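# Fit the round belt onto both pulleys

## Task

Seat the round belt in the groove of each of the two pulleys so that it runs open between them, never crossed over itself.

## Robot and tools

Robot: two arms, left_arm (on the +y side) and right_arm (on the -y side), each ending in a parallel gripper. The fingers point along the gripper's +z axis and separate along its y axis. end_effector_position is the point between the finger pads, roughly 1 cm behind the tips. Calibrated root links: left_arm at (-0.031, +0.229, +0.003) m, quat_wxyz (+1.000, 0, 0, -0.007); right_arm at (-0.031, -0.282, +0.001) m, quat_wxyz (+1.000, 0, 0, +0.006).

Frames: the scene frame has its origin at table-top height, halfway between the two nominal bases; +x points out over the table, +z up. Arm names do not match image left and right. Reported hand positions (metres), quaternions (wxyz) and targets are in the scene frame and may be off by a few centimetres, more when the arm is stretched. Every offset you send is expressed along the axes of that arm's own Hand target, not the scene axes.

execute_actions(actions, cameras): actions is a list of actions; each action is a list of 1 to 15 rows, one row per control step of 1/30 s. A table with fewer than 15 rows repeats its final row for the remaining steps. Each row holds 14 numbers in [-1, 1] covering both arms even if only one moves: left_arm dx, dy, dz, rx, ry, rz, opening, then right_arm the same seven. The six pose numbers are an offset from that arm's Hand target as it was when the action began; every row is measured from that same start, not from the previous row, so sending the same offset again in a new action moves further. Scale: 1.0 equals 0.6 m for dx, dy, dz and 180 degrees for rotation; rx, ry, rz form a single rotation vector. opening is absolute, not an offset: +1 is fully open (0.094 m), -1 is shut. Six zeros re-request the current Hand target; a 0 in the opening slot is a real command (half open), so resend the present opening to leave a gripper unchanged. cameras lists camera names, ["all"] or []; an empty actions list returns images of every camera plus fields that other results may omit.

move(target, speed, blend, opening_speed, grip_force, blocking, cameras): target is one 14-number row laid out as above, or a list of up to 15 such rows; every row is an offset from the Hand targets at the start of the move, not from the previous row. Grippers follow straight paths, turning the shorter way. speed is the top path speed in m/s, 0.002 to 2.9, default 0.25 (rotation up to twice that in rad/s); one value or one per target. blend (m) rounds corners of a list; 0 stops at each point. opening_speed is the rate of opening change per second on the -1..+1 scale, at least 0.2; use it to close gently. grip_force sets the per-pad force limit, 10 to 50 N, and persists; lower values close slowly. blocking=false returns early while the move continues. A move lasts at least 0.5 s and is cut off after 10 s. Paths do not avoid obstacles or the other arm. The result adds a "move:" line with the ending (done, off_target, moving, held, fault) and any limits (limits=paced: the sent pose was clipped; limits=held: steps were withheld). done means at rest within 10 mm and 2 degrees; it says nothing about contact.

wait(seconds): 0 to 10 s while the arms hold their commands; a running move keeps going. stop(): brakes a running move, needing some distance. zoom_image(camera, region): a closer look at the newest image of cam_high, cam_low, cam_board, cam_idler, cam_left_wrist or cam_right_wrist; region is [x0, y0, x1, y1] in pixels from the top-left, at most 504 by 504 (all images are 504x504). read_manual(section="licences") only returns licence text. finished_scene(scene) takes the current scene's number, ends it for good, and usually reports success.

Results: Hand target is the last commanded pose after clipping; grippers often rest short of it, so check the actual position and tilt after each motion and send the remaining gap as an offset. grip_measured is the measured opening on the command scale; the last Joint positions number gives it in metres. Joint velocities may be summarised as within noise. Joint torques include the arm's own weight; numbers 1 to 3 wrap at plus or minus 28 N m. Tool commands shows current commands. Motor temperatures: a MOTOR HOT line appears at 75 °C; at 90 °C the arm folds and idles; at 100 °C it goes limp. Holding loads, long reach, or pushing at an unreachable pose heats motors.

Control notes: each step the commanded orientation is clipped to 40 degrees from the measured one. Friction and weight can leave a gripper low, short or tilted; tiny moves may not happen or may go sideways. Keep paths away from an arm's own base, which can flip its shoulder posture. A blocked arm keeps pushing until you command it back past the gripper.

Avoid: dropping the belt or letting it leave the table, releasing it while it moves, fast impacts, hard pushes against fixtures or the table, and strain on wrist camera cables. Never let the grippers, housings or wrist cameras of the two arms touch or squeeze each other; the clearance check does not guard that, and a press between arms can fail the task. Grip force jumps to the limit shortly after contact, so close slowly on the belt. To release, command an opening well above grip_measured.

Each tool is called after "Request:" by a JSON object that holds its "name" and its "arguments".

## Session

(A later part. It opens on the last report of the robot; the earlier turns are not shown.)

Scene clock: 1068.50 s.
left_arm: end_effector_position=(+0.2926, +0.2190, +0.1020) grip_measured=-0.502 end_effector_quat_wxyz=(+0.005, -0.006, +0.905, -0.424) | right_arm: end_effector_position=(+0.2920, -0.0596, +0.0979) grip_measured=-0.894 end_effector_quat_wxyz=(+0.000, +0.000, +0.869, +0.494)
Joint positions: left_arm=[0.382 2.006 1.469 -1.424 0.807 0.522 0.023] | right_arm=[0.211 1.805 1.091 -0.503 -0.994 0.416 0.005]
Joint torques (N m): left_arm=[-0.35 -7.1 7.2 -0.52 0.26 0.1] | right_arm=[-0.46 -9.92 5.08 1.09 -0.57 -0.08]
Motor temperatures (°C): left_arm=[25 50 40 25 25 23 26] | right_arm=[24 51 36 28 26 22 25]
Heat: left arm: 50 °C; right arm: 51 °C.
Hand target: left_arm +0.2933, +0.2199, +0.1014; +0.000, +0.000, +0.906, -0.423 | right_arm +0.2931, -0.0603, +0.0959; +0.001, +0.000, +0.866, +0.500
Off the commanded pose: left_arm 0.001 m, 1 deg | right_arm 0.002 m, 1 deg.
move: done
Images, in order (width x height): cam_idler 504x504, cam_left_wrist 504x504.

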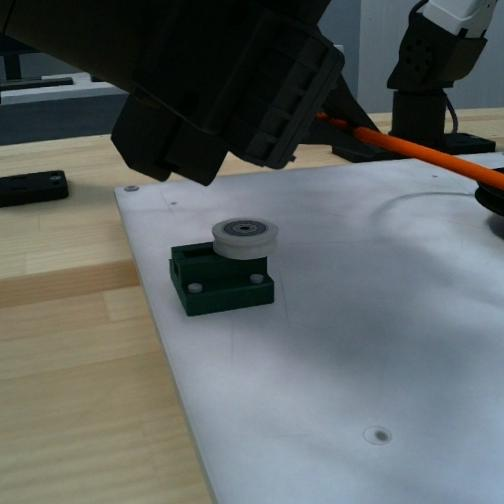

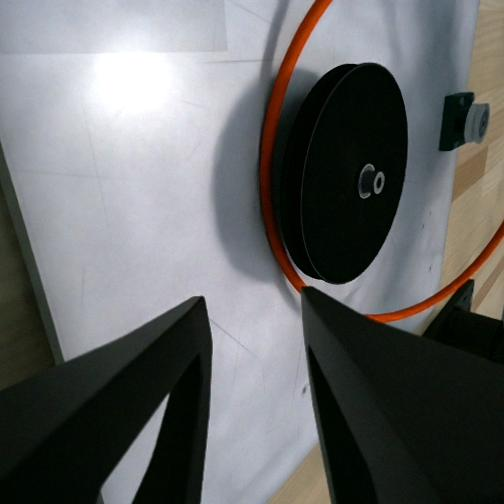

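Request:
{"name": "move", "arguments": {"target": [0,0,0,0,0,0,-0.5,0,-0.0167,-0.029,0,0,0,-0.96], "speed": 0.1, "cameras": ["cam_left_wrist","cam_idler","cam_board"]}}

Request:
{"name": "zoom_image", "arguments": {"camera": "cam_left_wrist", "region": [180, 20, 440, 340]}}

Scene clock: 1076.37 s.
left_arm: end_effector_position=(+0.2926, +0.2190, +0.1020) grip_measured=-0.502 end_effector_quat_wxyz=(+0.005, -0.006, +0.905, -0.424) | right_arm: end_effector_position=(+0.2925, -0.0801, +0.0954) grip_measured=-0.894 end_effector_quat_wxyz=(+0.003, +0.002, +0.869, +0.495)
Joint positions: left_arm=[0.382 2.006 1.469 -1.424 0.807 0.522 0.023] | right_arm=[0.15 1.809 1.091 -0.575 -1.012 0.321 0.005]
Joint torques (N m): left_arm=[-0.39 -7.17 7.2 -0.55 0.28 0.08] | right_arm=[-0.28 -9.66 6.46 0.74 -0.65 -0.19]
Heat: left arm: 50 °C; right arm: 50 °C.
Hand target: left_arm +0.2933, +0.2199, +0.1014; +0.000, +0.000, +0.906, -0.423 | right_arm +0.2930, -0.0804, +0.0960; +0.001, +0.000, +0.866, +0.500
Off the commanded pose: left_arm 0.001 m, 1 deg | right_arm 0.001 m, 1 deg.
move: done
Images, in order (width x height): cam_board 504x504, cam_idler 504x504, cam_left_wrist 504x504.

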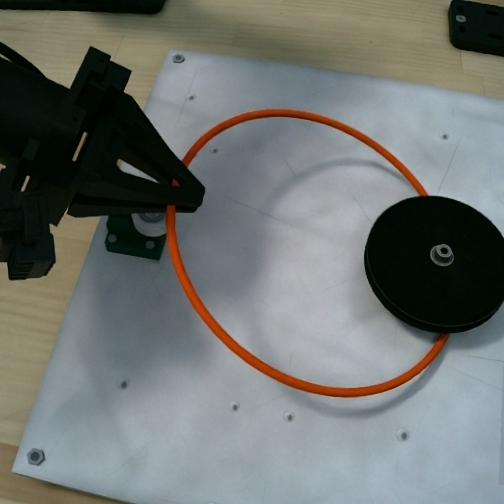

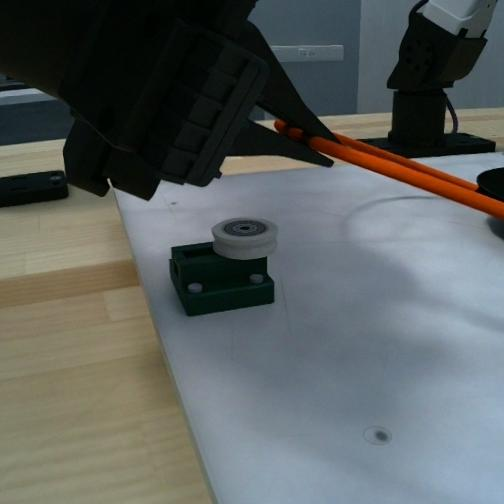

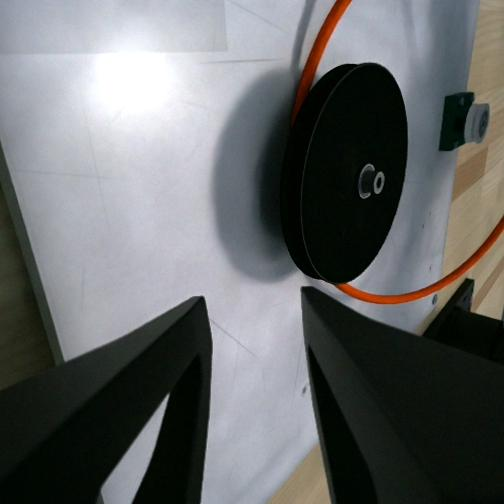

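Scaled by 1.575 from the camera's 504x504 image, which has a finer 720x720 frame.

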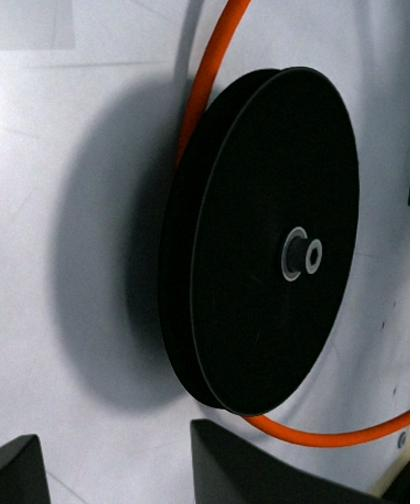

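Request:
{"name": "move", "arguments": {"target": [[0,0,0,0,0,0,-0.5,0,0.021,0.036,0,0,0,-0.96],[0,0,0,0,0,0,-0.5,0,0.037,0.025,-0.017,0,0,-0.96]], "speed": 0.1, "cameras": ["cam_left_wrist","cam_idler","cam_low"]}}

Request:
{"name": "zoom_image", "arguments": {"camera": "cam_left_wrist", "region": [180, 20, 440, 340]}}

Request:
{"name": "zoom_image", "arguments": {"camera": "cam_low", "region": [320, 240, 480, 360]}}

Scene clock: 1085.60 s.
left_arm: end_effector_position=(+0.2926, +0.2190, +0.1020) grip_measured=-0.502 end_effector_quat_wxyz=(+0.005, -0.006, +0.905, -0.424) | right_arm: end_effector_position=(+0.2920, -0.0555, +0.1033) grip_measured=-0.894 end_effector_quat_wxyz=(-0.007, +0.003, +0.857, +0.515)
Joint positions: left_arm=[0.382 2.006 1.469 -1.424 0.807 0.522 0.023] | right_arm=[0.21 1.809 1.083 -0.468 -1.042 0.446 0.005]
Joint torques (N m): left_arm=[-0.31 -7.12 7.15 -0.53 0.27 0.1] | right_arm=[-0.35 -11.84 5.3 1.09 -0.64 -0.04]
Heat: left arm: 50 °C; right arm: 48 °C.
Hand target: left_arm +0.2933, +0.2199, +0.1014; +0.000, +0.000, +0.906, -0.423 | right_arm +0.2931, -0.0563, +0.1078; +0.001, +0.000, +0.852, +0.523
Off the commanded pose: left_arm 0.001 m, 1 deg | right_arm 0.005 m, 1 deg.
move: done
Images, in order (width x height): cam_low 504x504, cam_idler 504x504, cam_left_wrist 504x504.

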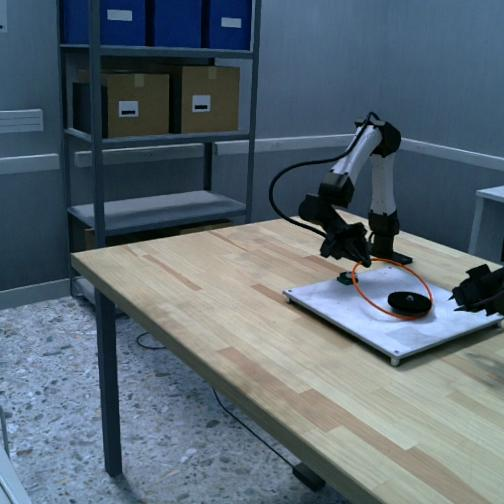

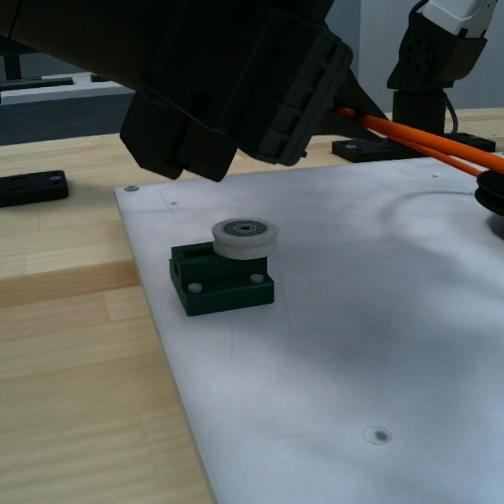

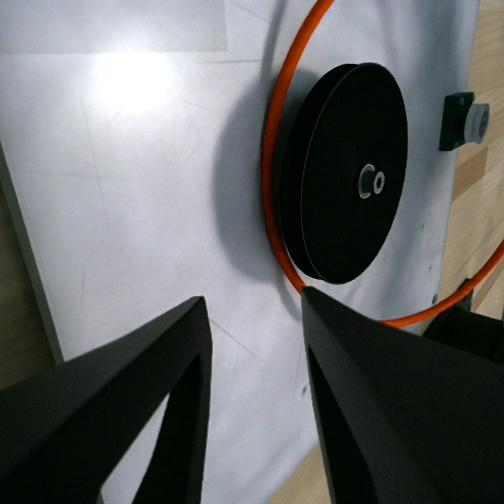

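Scaled by 1.575 from the camera's 504x504 image, which has a finer 720x720 frame.

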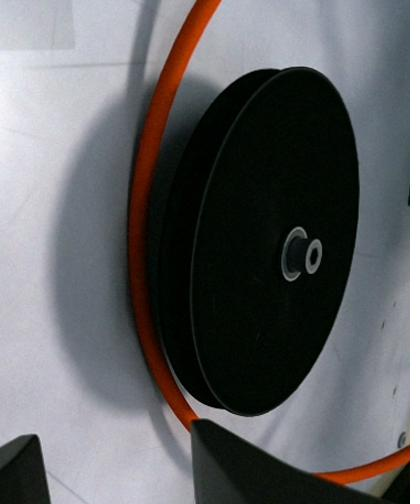

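Scaled by 3.150 from the camera's 504x504 image, which has a finer 720x720 frame.

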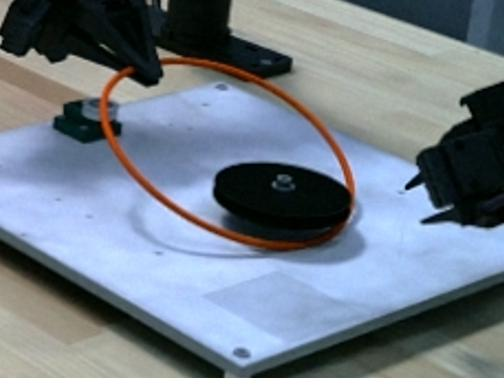

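Request:
{"name": "move", "arguments": {"target": [0,0,0,0,0,0,-0.5,0,0,0,-0.045,0,0,-0.96], "speed": 0.12, "cameras": ["cam_left_wrist","cam_low"]}}

Request:
{"name": "zoom_image", "arguments": {"camera": "cam_left_wrist", "region": [180, 20, 440, 340]}}

Request:
{"name": "zoom_image", "arguments": {"camera": "cam_low", "region": [320, 240, 480, 360]}}

Scene clock: 1094.93 s.
left_arm: end_effector_position=(+0.2926, +0.2190, +0.1020) grip_measured=-0.502 end_effector_quat_wxyz=(+0.005, -0.006, +0.905, -0.424) | right_arm: end_effector_position=(+0.2926, -0.0551, +0.1082) grip_measured=-0.894 end_effector_quat_wxyz=(-0.001, +0.000, +0.817, +0.576)
Joint positions: left_arm=[0.382 2.006 1.469 -1.424 0.807 0.522 0.023] | right_arm=[0.182 1.817 0.994 -0.257 -1.18 0.526 0.005]
Joint torques (N m): left_arm=[-0.39 -7.06 7.2 -0.53 0.26 0.09] | right_arm=[-0.34 -10.15 4.93 1.28 -0.65 -0.03]
Heat: left arm: 50 °C; right arm: 48 °C.
Hand target: left_arm +0.2933, +0.2199, +0.1014; +0.000, +0.000, +0.906, -0.423 | right_arm +0.2930, -0.0563, +0.1077; +0.001, +0.000, +0.813, +0.582
Off the commanded pose: left_arm 0.001 m, 1 deg | right_arm 0.001 m, 1 deg.
move: done
Images, in order (width x height): cam_low 504x504, cam_left_wrist 504x504.

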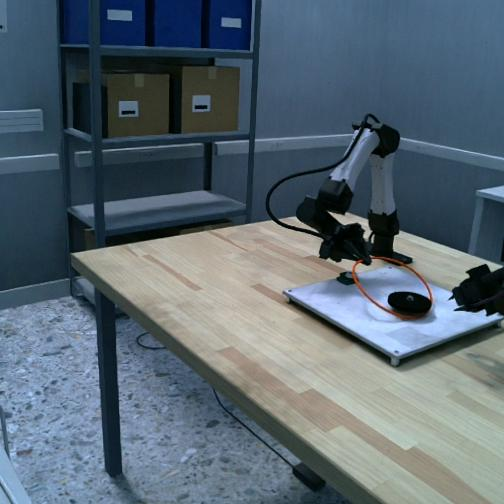

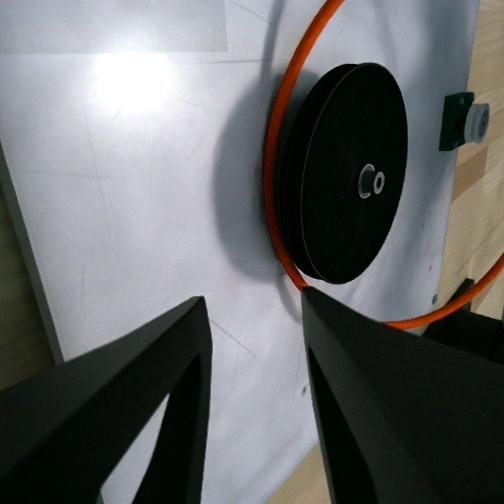

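Scaled by 1.575 from the camera's 504x504 image, which has a finer 720x720 frame.

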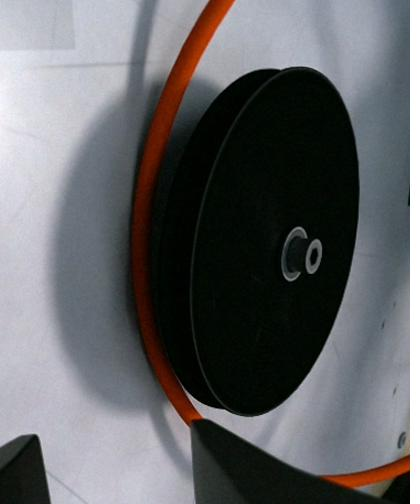

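Scaled by 3.150 from the camera's 504x504 image, which has a finer 720x720 frame.

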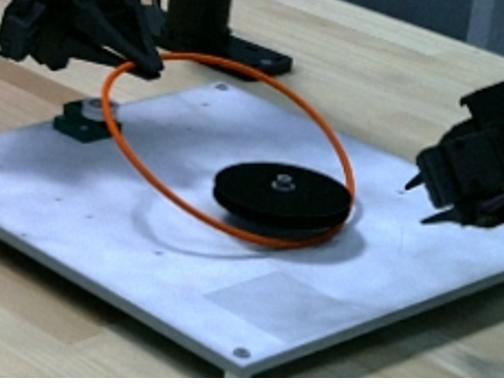

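Request:
{"name": "move", "arguments": {"target": [0,0,-0.03,-0.139,0,0,-0.3,0,0.016,0.047,0,0,0,-0.96], "speed": 0.12, "cameras": ["cam_left_wrist","cam_low","cam_board"]}}

Request:
{"name": "zoom_image", "arguments": {"camera": "cam_low", "region": [320, 240, 480, 360]}}

Scene clock: 1122.13 s.
left_arm: end_effector_position=(+0.2835, +0.2308, +0.1005) grip_measured=-0.302 end_effector_quat_wxyz=(-0.033, -0.007, +0.972, -0.231) | right_arm: end_effector_position=(+0.2935, -0.0282, +0.1121) grip_measured=-0.894 end_effector_quat_wxyz=(-0.001, +0.001, +0.812, +0.583)
Joint positions: left_arm=[0.255 1.876 1.478 -1.357 0.435 0.267 0.033] | right_arm=[0.257 1.817 0.965 -0.052 -1.153 0.713 0.005]
Joint torques (N m): left_arm=[-0.59 -10.48 7.72 0.14 0.08 -0.15] | right_arm=[0.5 -9.84 5.08 1.5 -0.34 -0.07]
Heat: left arm: 51 °C; right arm: 51 °C.
Hand target: left_arm +0.2932, +0.2337, +0.1130; +0.000, -0.001, +0.976, -0.216 | right_arm +0.2931, -0.0265, +0.1077; +0.001, +0.000, +0.813, +0.582
Off the commanded pose: left_arm 0.016 m, 4 deg | right_arm 0.005 m, 0 deg.
move: off_target (left_arm)
Images, in order (width x height): cam_low 504x504, cam_board 504x504, cam_left_wrist 504x504.

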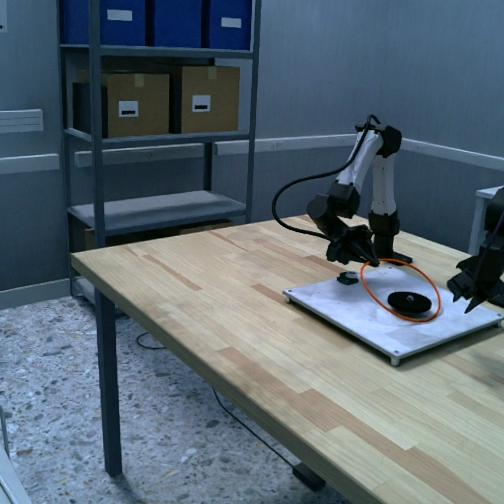

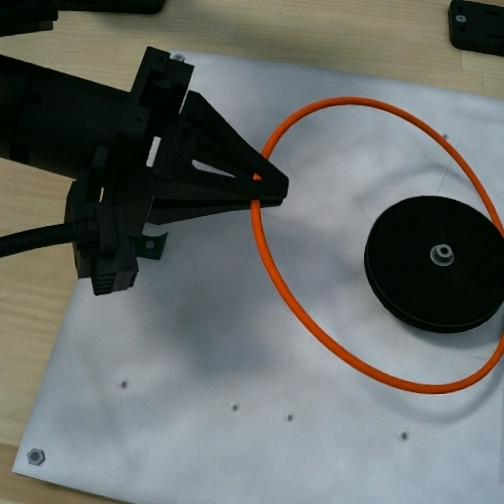

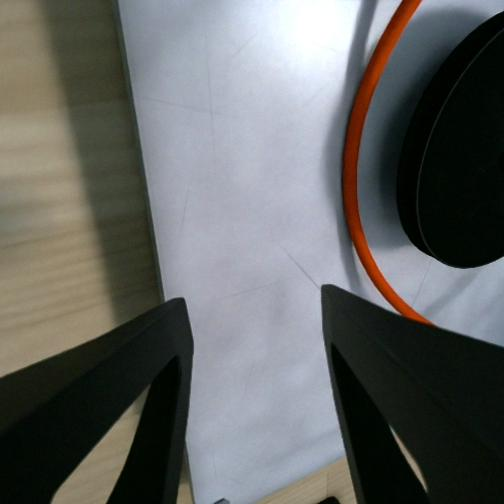

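Scaled by 3.150 from the camera's 504x504 image, which has a finer 720x720 frame.

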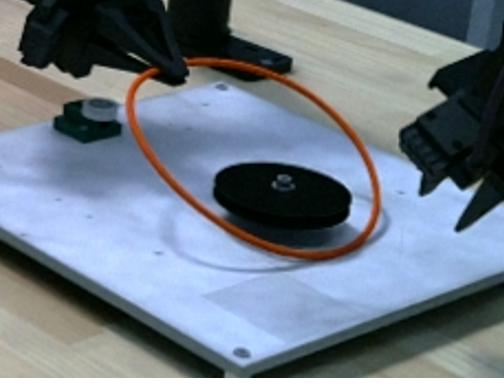

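Request:
{"name": "move", "arguments": {"target": [-0.003,-0.035,0.057,0,0,0,-0.4,0,0.011,0.032,0,0,0,-0.96], "speed": 0.12, "cameras": ["cam_left_wrist","cam_low","cam_board"]}}

Request:
{"name": "zoom_image", "arguments": {"camera": "cam_low", "region": [320, 240, 480, 360]}}

Scene clock: 1145.83 s.
left_arm: end_effector_position=(+0.2907, +0.1997, +0.0813) grip_measured=-0.398 end_effector_quat_wxyz=(-0.025, -0.002, +0.975, -0.221) | right_arm: end_effector_position=(+0.2937, -0.0072, +0.1126) grip_measured=-0.894 end_effector_quat_wxyz=(-0.001, +0.000, +0.812, +0.583)
Joint positions: left_arm=[0.152 1.865 1.396 -1.22 0.434 0.158 0.028] | right_arm=[0.315 1.831 0.965 0.053 -1.116 0.813 0.005]
Joint torques (N m): left_arm=[-0.38 -10.8 5.33 0.3 0.15 -0.18] | right_arm=[0.59 -10.25 4.93 1.58 -0.33 -0.03]
Motor temperatures (°C): left_arm=[25 58 41 24 25 23 25] | right_arm=[24 50 34 31 26 22 26]
Heat: left arm: 58 °C; right arm: 50 °C.
Hand target: left_arm +0.2950, +0.2002, +0.0907; -0.001, +0.000, +0.976, -0.216 | right_arm +0.2932, -0.0062, +0.1077; +0.001, +0.000, +0.813, +0.582
Off the commanded pose: left_arm 0.011 m, 3 deg | right_arm 0.005 m, 0 deg.
move: off_target (left_arm)
Images, in order (width x height): cam_low 504x504, cam_board 504x504, cam_left_wrist 504x504.

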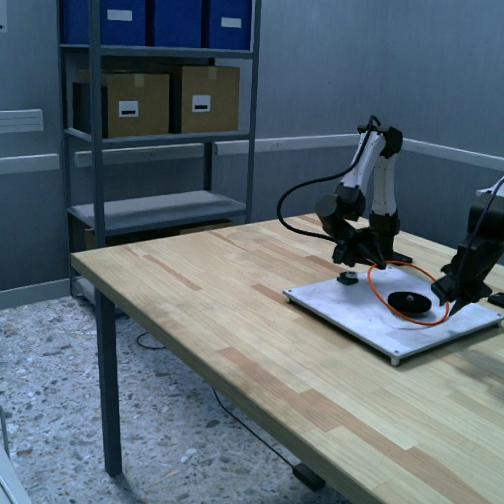

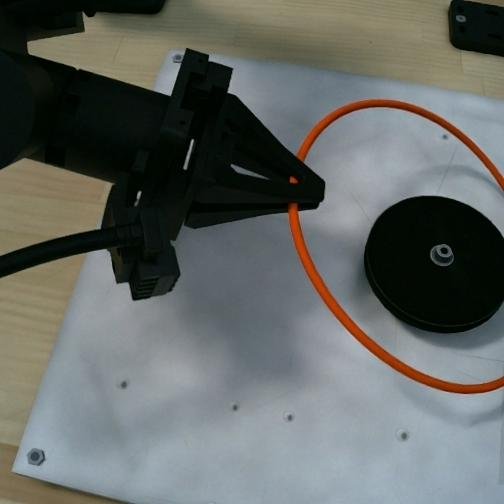

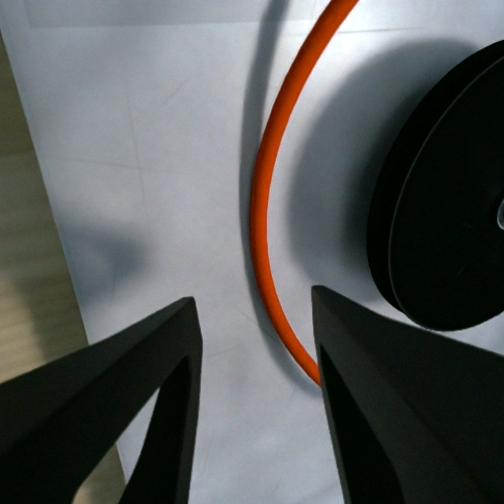

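Scaled by 3.150 from the camera's 504x504 image, which has a finer 720x720 frame.

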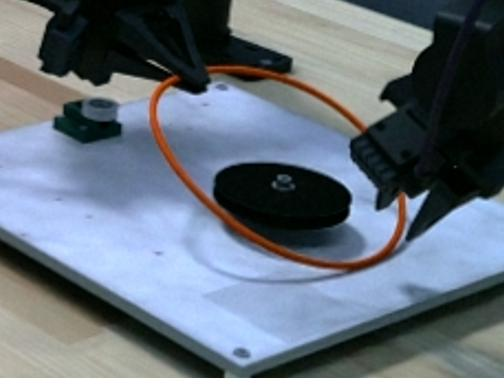

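Request:
{"name": "move", "arguments": {"target": [0,0,0,0,0,0,-0.4,0,0.032,-0.011,0,0,0,-0.96], "speed": 0.12, "cameras": ["cam_left_wrist","cam_low"]}}

Request:
{"name": "zoom_image", "arguments": {"camera": "cam_low", "region": [320, 240, 480, 360]}}

Scene clock: 1161.97 s.
left_arm: end_effector_position=(+0.2909, +0.1997, +0.0813) grip_measured=-0.398 end_effector_quat_wxyz=(-0.025, -0.003, +0.975, -0.221) | right_arm: end_effector_position=(+0.2884, -0.0090, +0.1096) grip_measured=-0.894 end_effector_quat_wxyz=(-0.019, +0.014, +0.816, +0.577)
Joint positions: left_arm=[0.152 1.865 1.396 -1.219 0.434 0.158 0.028] | right_arm=[0.315 1.826 0.965 0.003 -1.115 0.817 0.005]
Joint torques (N m): left_arm=[-0.38 -10.82 5.35 0.28 0.16 -0.19] | right_arm=[0.65 -14.5 8.2 1.33 -0.37 -0.08]
Motor temperatures (°C): left_arm=[25 61 40 24 25 23 25] | right_arm=[24 48 34 32 26 22 26]
Heat: left arm: 61 °C; right arm: 48 °C.
Hand target: left_arm +0.2950, +0.2002, +0.0907; +0.000, -0.001, +0.976, -0.216 | right_arm +0.2931, -0.0062, +0.1280; +0.001, +0.000, +0.813, +0.582
Off the commanded pose: left_arm 0.010 m, 3 deg | right_arm 0.019 m, 3 deg.
move: off_target (left_arm, right_arm)
Images, in order (width x height): cam_low 504x504, cam_left_wrist 504x504.

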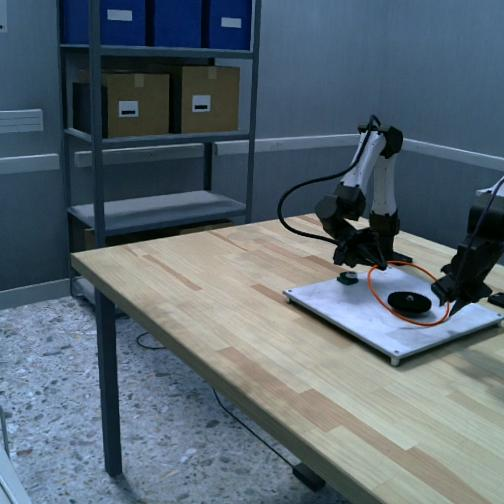

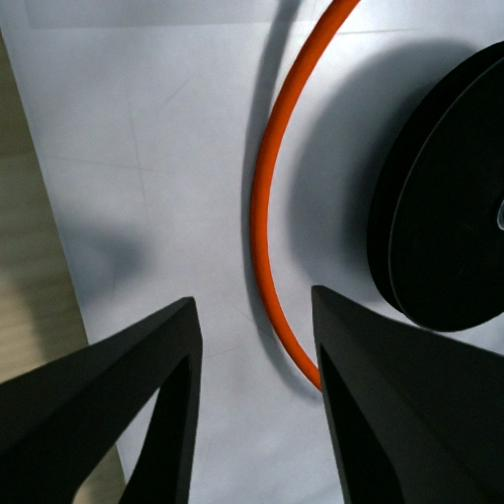

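Scaled by 3.150 from the camera's 504x504 image, which has a finer 720x720 frame.

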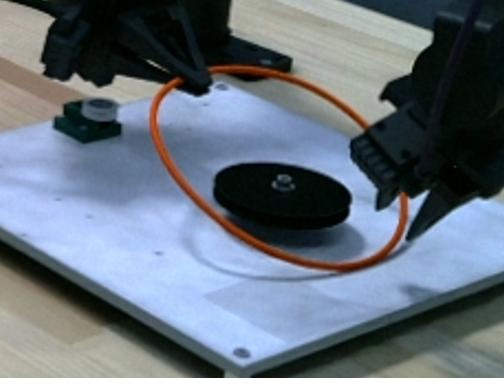

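Request:
{"name": "move", "arguments": {"target": [0,0,0.068,0,0,0,-0.4,0,0,0,0,0,0,-0.96], "speed": 0.08, "cameras": ["cam_left_wrist","cam_low"]}}

Request:
{"name": "zoom_image", "arguments": {"camera": "cam_low", "region": [320, 240, 480, 360]}}

Scene clock: 1169.17 s.
left_arm: end_effector_position=(+0.2910, +0.1839, +0.0518) grip_measured=-0.398 end_effector_quat_wxyz=(-0.013, -0.001, +0.976, -0.217) | right_arm: end_effector_position=(+0.2883, -0.0090, +0.1095) grip_measured=-0.894 end_effector_quat_wxyz=(-0.020, +0.014, +0.816, +0.577)
Joint positions: left_arm=[0.102 1.862 1.275 -1.052 0.434 0.1 0.028] | right_arm=[0.315 1.826 0.965 0.002 -1.115 0.817 0.005]
Joint torques (N m): left_arm=[-0.58 -8.59 5.27 0.4 0.2 -0.19] | right_arm=[0.43 -14.16 8.13 1.29 -0.31 -0.05]
Motor temperatures (°C): left_arm=[25 62 39 24 25 23 25] | right_arm=[24 49 35 32 26 22 26]
Heat: left arm: 62 °C; right arm: 49 °C.
Hand target: left_arm +0.2951, +0.1829, +0.0538; +0.000, +0.000, +0.976, -0.216 | right_arm +0.2931, -0.0062, +0.1280; +0.001, +0.000, +0.813, +0.582
Off the commanded pose: left_arm 0.005 m, 1 deg | right_arm 0.019 m, 3 deg.
move: off_target (right_arm)
Images, in order (width x height): cam_low 504x504, cam_left_wrist 504x504.

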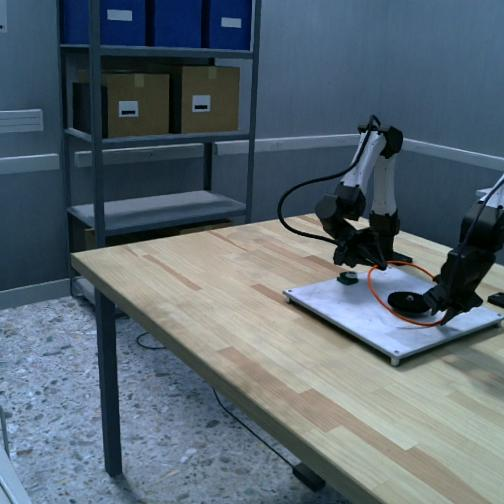

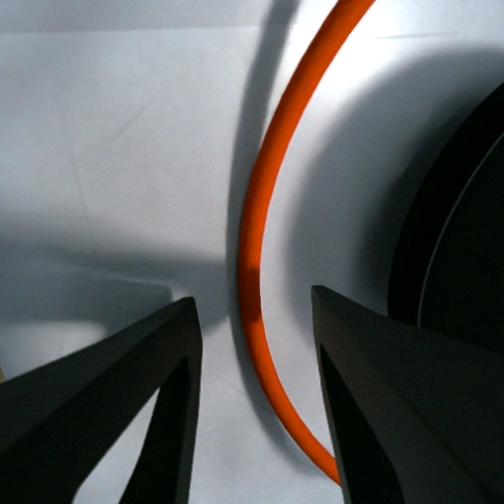

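Scaled by 3.150 from the camera's 504x504 image, which has a finer 720x720 frame.

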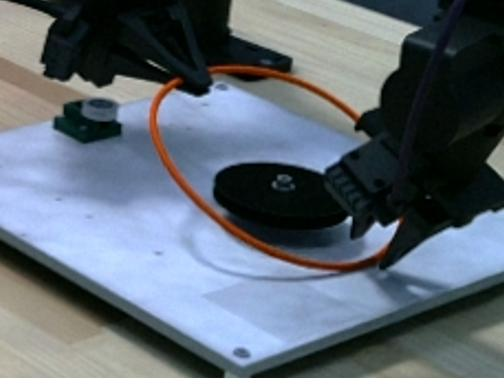

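Request:
{"name": "move", "arguments": {"target": [0,0.004,0.036,0,0,0,-0.4,0,0,0,0,0,0,-0.96], "speed": 0.06, "cameras": ["cam_left_wrist"]}}

Scene clock: 1175.77 s.
left_arm: end_effector_position=(+0.2908, +0.1786, +0.0456) grip_measured=-0.399 end_effector_quat_wxyz=(-0.009, -0.008, +0.974, -0.227) | right_arm: end_effector_position=(+0.2883, -0.0090, +0.1095) grip_measured=-0.894 end_effector_quat_wxyz=(-0.020, +0.014, +0.816, +0.577)
Joint positions: left_arm=[0.096 1.86 1.241 -1.007 0.454 0.077 0.028] | right_arm=[0.315 1.826 0.965 0.002 -1.115 0.817 0.005]
Joint torques (N m): left_arm=[-2.04 -6.48 3.33 0.83 0 -0.14] | right_arm=[0.44 -14.32 8.14 1.27 -0.33 -0.03]
Motor temperatures (°C): left_arm=[25 59 39 24 25 23 25] | right_arm=[24 50 35 32 26 22 26]
Heat: left arm: 59 °C; right arm: 50 °C.
Hand target: left_arm +0.2951, +0.1761, +0.0332; +0.000, -0.001, +0.976, -0.216 | right_arm +0.2931, -0.0062, +0.1280; +0.001, +0.000, +0.813, +0.582
Off the commanded pose: left_arm 0.013 m, 2 deg | right_arm 0.019 m, 3 deg.
move: off_target (left_arm, right_arm)
Images, in order (width x height): cam_left_wrist 504x504.

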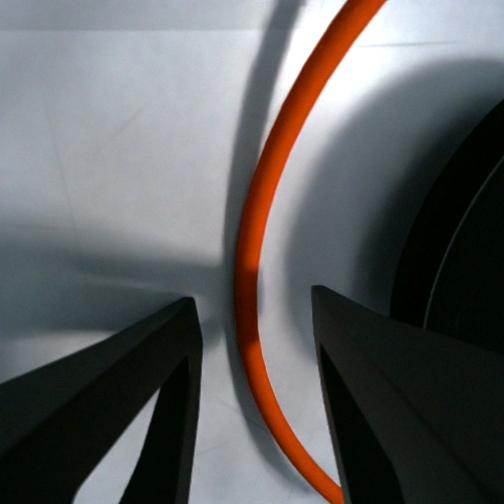

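Request:
{"name": "move", "arguments": {"target": [[0,0,-0.015,0,0,0,-0.7,0,0,0,0,0,0,-0.96],[0,0,0.005,0,0,0,-0.7,0,0,0,0,0,0,-0.96],[0,0,0.005,0,0,0,-0.96,0,0,0,0,0,0,-0.96]], "speed": 0.06, "cameras": ["cam_left_wrist"]}}

Scene clock: 1188.13 s.
left_arm: end_effector_position=(+0.2929, +0.1759, +0.0414) grip_measured=-0.924 end_effector_quat_wxyz=(-0.002, -0.004, +0.974, -0.226) | right_arm: end_effector_position=(+0.2883, -0.0090, +0.1095) grip_measured=-0.894 end_effector_quat_wxyz=(-0.020, +0.014, +0.816, +0.577)
Joint positions: left_arm=[0.086 1.861 1.225 -0.972 0.454 0.073 0.004] | right_arm=[0.315 1.826 0.965 0.002 -1.115 0.817 0.005]
Joint torques (N m): left_arm=[-1.51 -6.23 4.04 0.66 0.01 -0.17] | right_arm=[0.36 -14.54 8.13 1.26 -0.33 -0.04]
Motor temperatures (°C): left_arm=[25 55 38 24 25 23 25] | right_arm=[24 52 36 32 26 22 26]
Heat: left arm: 55 °C; right arm: 52 °C.
Hand target: left_arm +0.2950, +0.1747, +0.0305; +0.000, -0.001, +0.976, -0.216 | right_arm +0.2931, -0.0062, +0.1280; +0.001, +0.000, +0.813, +0.582
Off the commanded pose: left_arm 0.011 m, 1 deg | right_arm 0.019 m, 3 deg.
move: off_target (left_arm, right_arm); target 3's new opening was sent with left_arm's hand 0.013 m and 1 deg from that target
Images, in order (width x height): cam_left_wrist 504x504.

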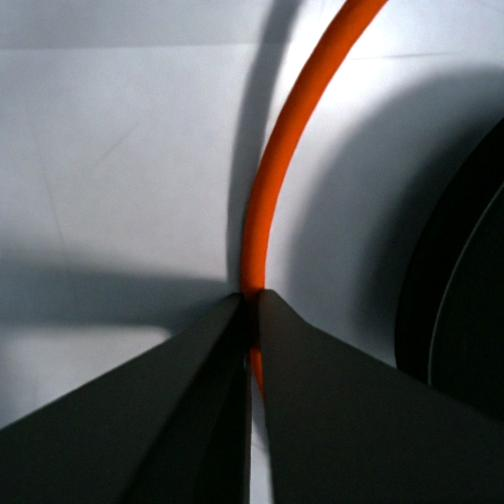

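Request:
{"name": "move", "arguments": {"target": [0,-0.022,-0.048,0,0,0,-0.96,0,-0.068,0.023,0,0,0,-0.96], "speed": 0.08, "cameras": ["cam_left_wrist","cam_low","cam_board"]}}

Request:
{"name": "zoom_image", "arguments": {"camera": "cam_low", "region": [320, 240, 480, 360]}}

Scene clock: 1199.63 s.
left_arm: end_effector_position=(+0.2904, +0.1752, +0.0495) grip_measured=-0.924 end_effector_quat_wxyz=(-0.015, -0.003, +0.975, -0.222) | right_arm: end_effector_position=(+0.2932, -0.0074, +0.0868) grip_measured=-0.894 end_effector_quat_wxyz=(-0.005, +0.004, +0.813, +0.582)
Joint positions: left_arm=[0.08 1.861 1.261 -1.033 0.444 0.073 0.004] | right_arm=[0.315 1.896 0.928 0.146 -1.115 0.817 0.005]
Joint torques (N m): left_arm=[-0.77 -9.84 7.76 0.08 0.1 -0.16] | right_arm=[0.43 -10.95 4.85 1.52 -0.35 -0.07]
Heat: left arm: 52 °C; right arm: 53 °C.
Hand target: left_arm +0.2950, +0.1750, +0.0622; +0.000, -0.001, +0.976, -0.216 | right_arm +0.2931, -0.0063, +0.0849; +0.001, +0.000, +0.813, +0.582
Off the commanded pose: left_arm 0.014 m, 2 deg | right_arm 0.002 m, 1 deg.
move: off_target (left_arm)
Images, in order (width x height): cam_low 504x504, cam_board 504x504, cam_left_wrist 504x504.

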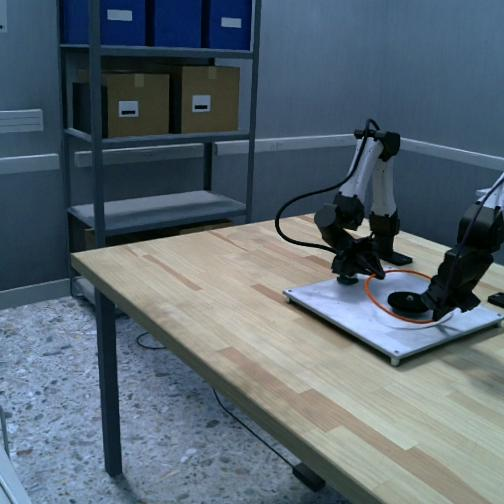

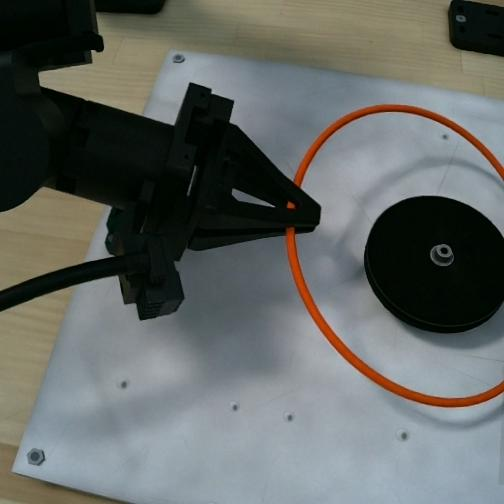

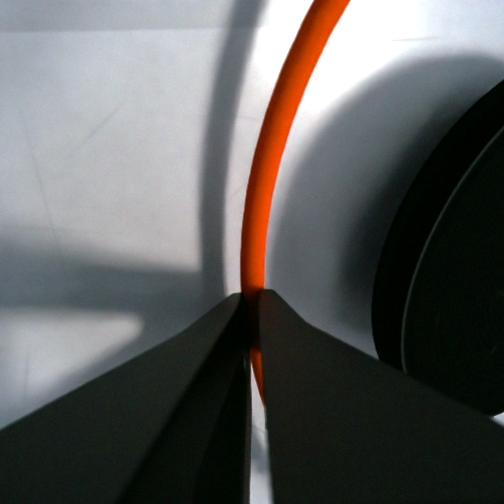

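Scaled by 3.150 from the camera's 504x504 image, which has a finer 720x720 frame.

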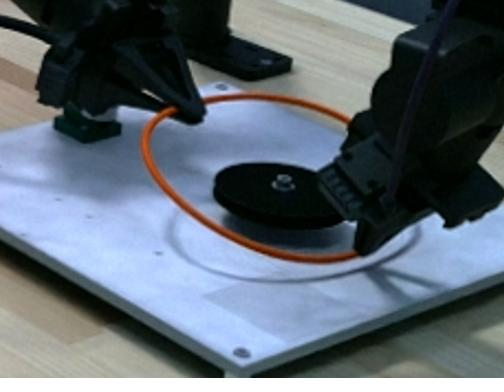

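Request:
{"name": "move", "arguments": {"target": [0,-0.041,0.006,0,0,0,-0.96,0,-0.051,-0.097,0,0,0,-0.96], "speed": 0.08, "cameras": ["cam_left_wrist","cam_low","cam_board","cam_idler"]}}

Request:
{"name": "zoom_image", "arguments": {"camera": "cam_low", "region": [320, 240, 480, 360]}}

Scene clock: 1217.27 s.
left_arm: end_effector_position=(+0.2875, +0.1531, +0.0532) grip_measured=-0.924 end_effector_quat_wxyz=(-0.024, -0.005, +0.976, -0.216) | right_arm: end_effector_position=(+0.2865, -0.0716, +0.0698) grip_measured=-0.894 end_effector_quat_wxyz=(-0.006, +0.008, +0.817, +0.577)
Joint positions: left_arm=[0.007 1.85 1.265 -1.033 0.437 -0.007 0.004] | right_arm=[0.135 1.899 0.927 -0.21 -1.201 0.435 0.005]
Joint torques (N m): left_arm=[-0.81 -10.39 7.97 0.21 0.18 -0.19] | right_arm=[-0.27 -9.76 7.69 0.89 -0.64 -0.17]
Heat: left arm: 54 °C; right arm: 54 °C.
Hand target: left_arm +0.2950, +0.1512, +0.0693; +0.000, -0.001, +0.976, -0.216 | right_arm +0.2931, -0.0713, +0.0748; +0.001, +0.000, +0.813, +0.582
Off the commanded pose: left_arm 0.018 m, 3 deg | right_arm 0.008 m, 1 deg.
move: off_target (left_arm)
Images, in order (width x height): cam_low 504x504, cam_board 504x504, cam_idler 504x504, cam_left_wrist 504x504.

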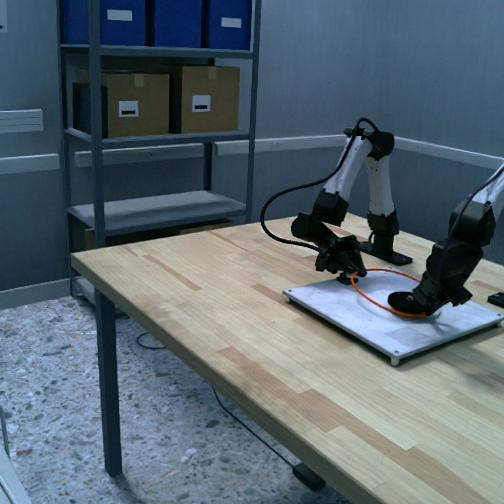

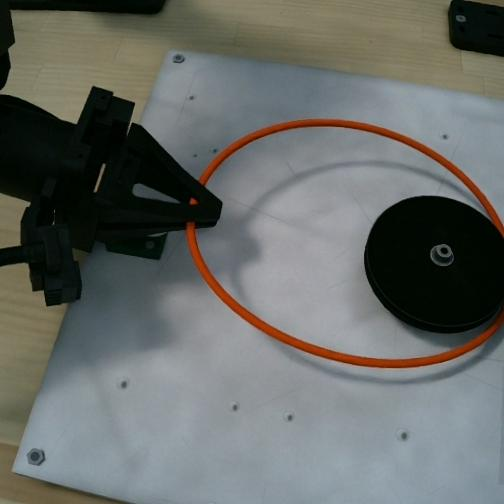

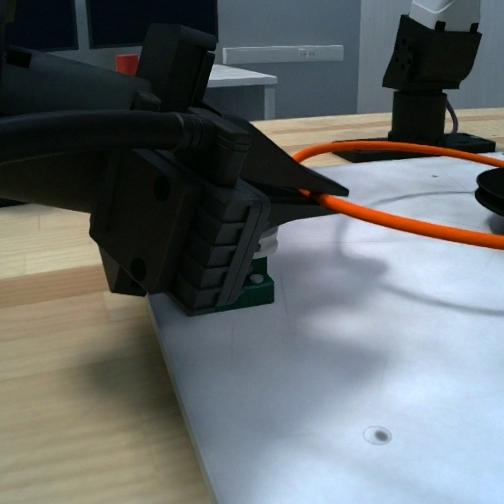

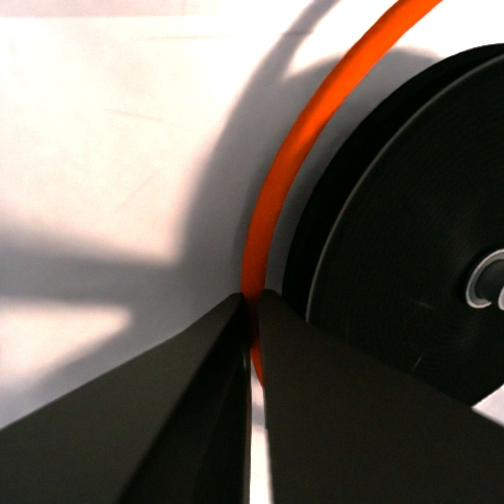

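Scaled by 3.150 from the camera's 504x504 image, which has a finer 720x720 frame.

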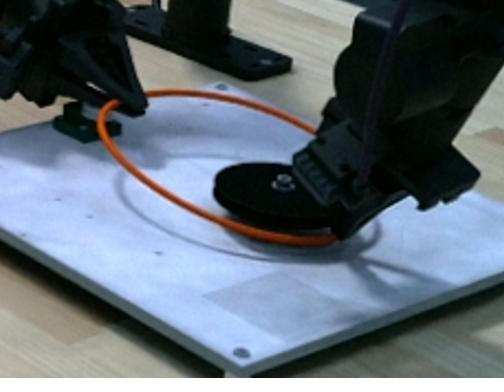

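Request:
{"name": "zoom_image", "arguments": {"camera": "cam_left_wrist", "region": [220, 20, 480, 320]}}

Request:
{"name": "zoom_image", "arguments": {"camera": "cam_low", "region": [370, 275, 450, 330]}}

Request:
{"name": "zoom_image", "arguments": {"camera": "cam_idler", "region": [384, 120, 504, 260]}}

Scaled by 1.680 from the camera's 504x504 image, which has a finer 720x720 frame.

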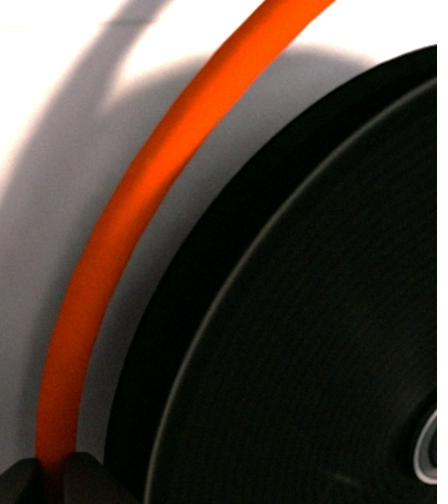

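Scaled by 6.300 from the camera's 504x504 image, which has a finer 720x720 frame.

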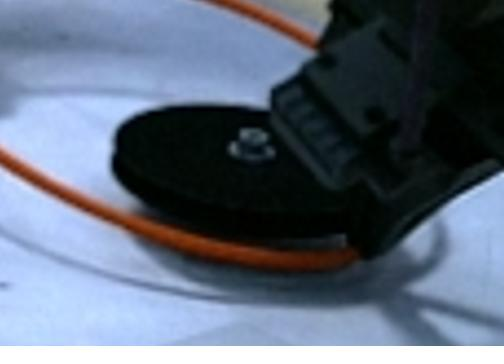

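Scaled by 3.600 from the camera's 504x504 image, which has a finer 720x720 frame.

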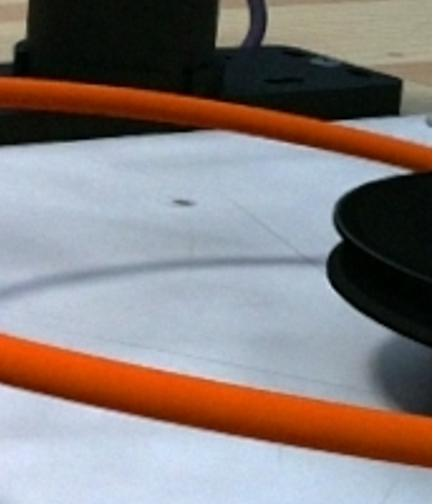

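Request:
{"name": "move", "arguments": {"target": [0,-0.006,-0.012,0,0,0,-0.96,0,-0.018,-0.073,0,0,0,-0.96], "speed": 0.08, "cameras": ["cam_left_wrist","cam_low","cam_board","cam_idler"]}}

Request:
{"name": "zoom_image", "arguments": {"camera": "cam_low", "region": [320, 240, 480, 360]}}

Scene clock: 1239.23 s.
left_arm: end_effector_position=(+0.2933, +0.1536, +0.0604) grip_measured=-0.925 end_effector_quat_wxyz=(-0.014, -0.003, +0.977, -0.215) | right_arm: end_effector_position=(+0.2850, -0.1127, +0.0744) grip_measured=-0.894 end_effector_quat_wxyz=(-0.009, +0.003, +0.816, +0.579)
Joint positions: left_arm=[0.007 1.843 1.289 -1.041 0.433 -0.008 0.004] | right_arm=[0.005 1.949 1.051 -0.661 -1.234 0.033 0.005]
Joint torques (N m): left_arm=[-0.88 -10.45 7.88 0.05 0.21 -0.2] | right_arm=[-0.83 -10.1 7.45 0.39 -0.64 -0.21]
Motor temperatures (°C): left_arm=[25 58 41 24 25 23 28] | right_arm=[24 50 35 30 26 22 27]
Heat: left arm: 58 °C; right arm: 50 °C.
Hand target: left_arm +0.2950, +0.1510, +0.0773; +0.000, -0.001, +0.976, -0.216 | right_arm +0.2930, -0.1163, +0.0787; +0.001, +0.000, +0.813, +0.582
Off the commanded pose: left_arm 0.017 m, 2 deg | right_arm 0.010 m, 1 deg.
move: off_target (left_arm)
Images, in order (width x height): cam_low 504x504, cam_board 504x504, cam_idler 504x504, cam_left_wrist 504x504.

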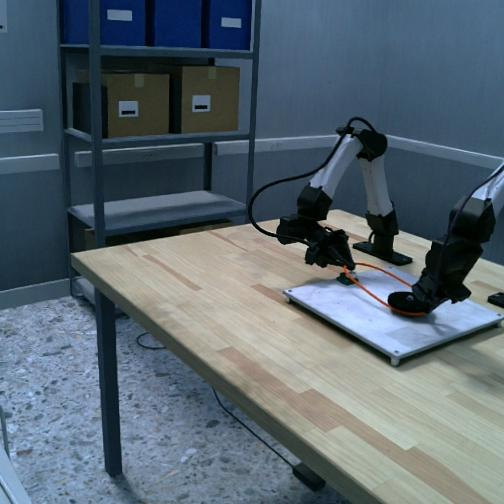

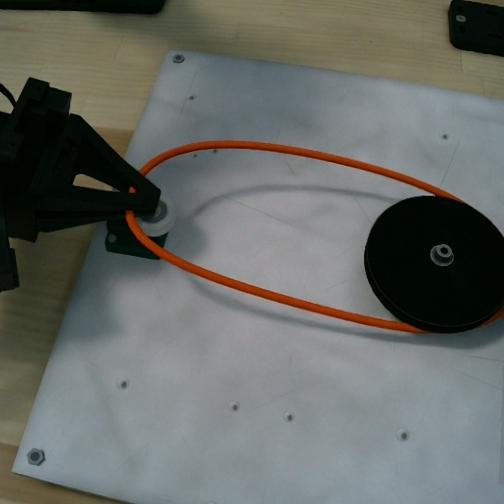

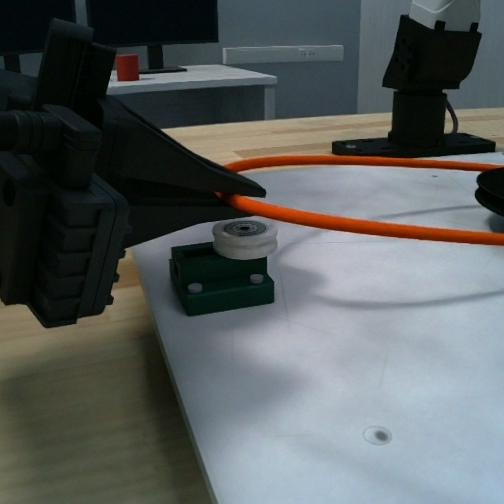

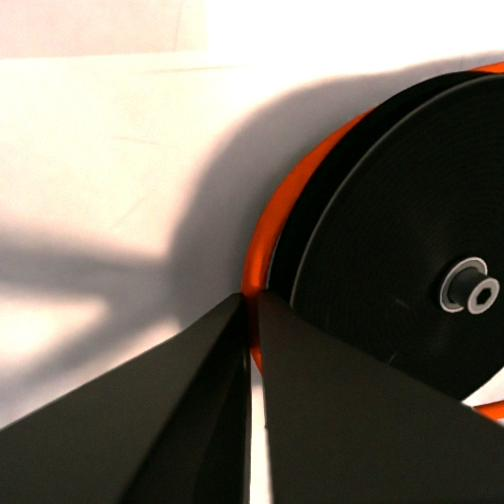

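Scaled by 3.150 from the camera's 504x504 image, which has a finer 720x720 frame.

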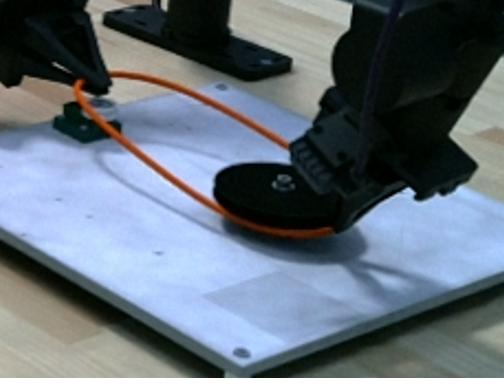

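Request:
{"name": "zoom_image", "arguments": {"camera": "cam_left_wrist", "region": [240, 30, 500, 320]}}

Request:
{"name": "zoom_image", "arguments": {"camera": "cam_low", "region": [370, 275, 450, 330]}}

Request:
{"name": "zoom_image", "arguments": {"camera": "cam_board", "region": [344, 160, 504, 360]}}

Scaled by 1.738 from the camera's 504x504 image, which has a finer 720x720 frame.

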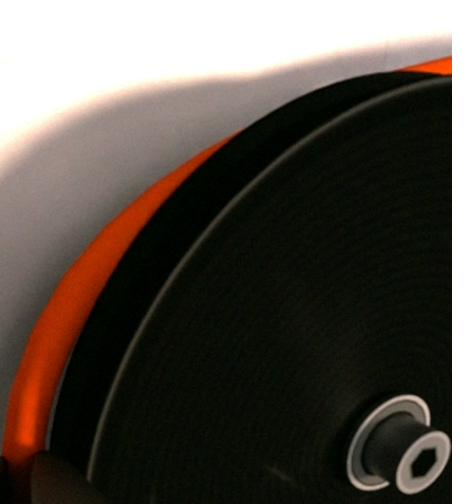

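Scaled by 6.300 from the camera's 504x504 image, which has a finer 720x720 frame.

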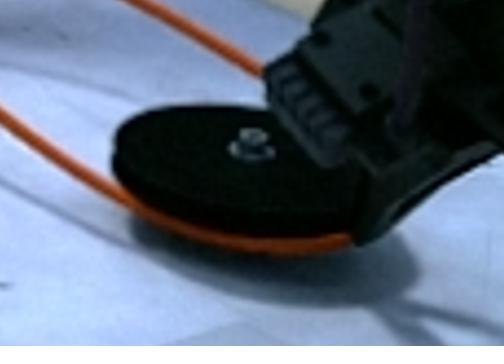

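Scaled by 2.520 from the camera's 504x504 image, which has a finer 720x720 frame.

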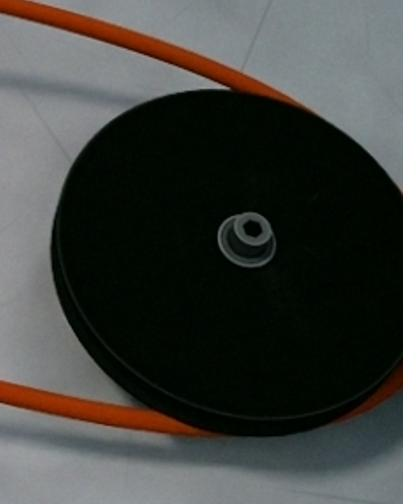

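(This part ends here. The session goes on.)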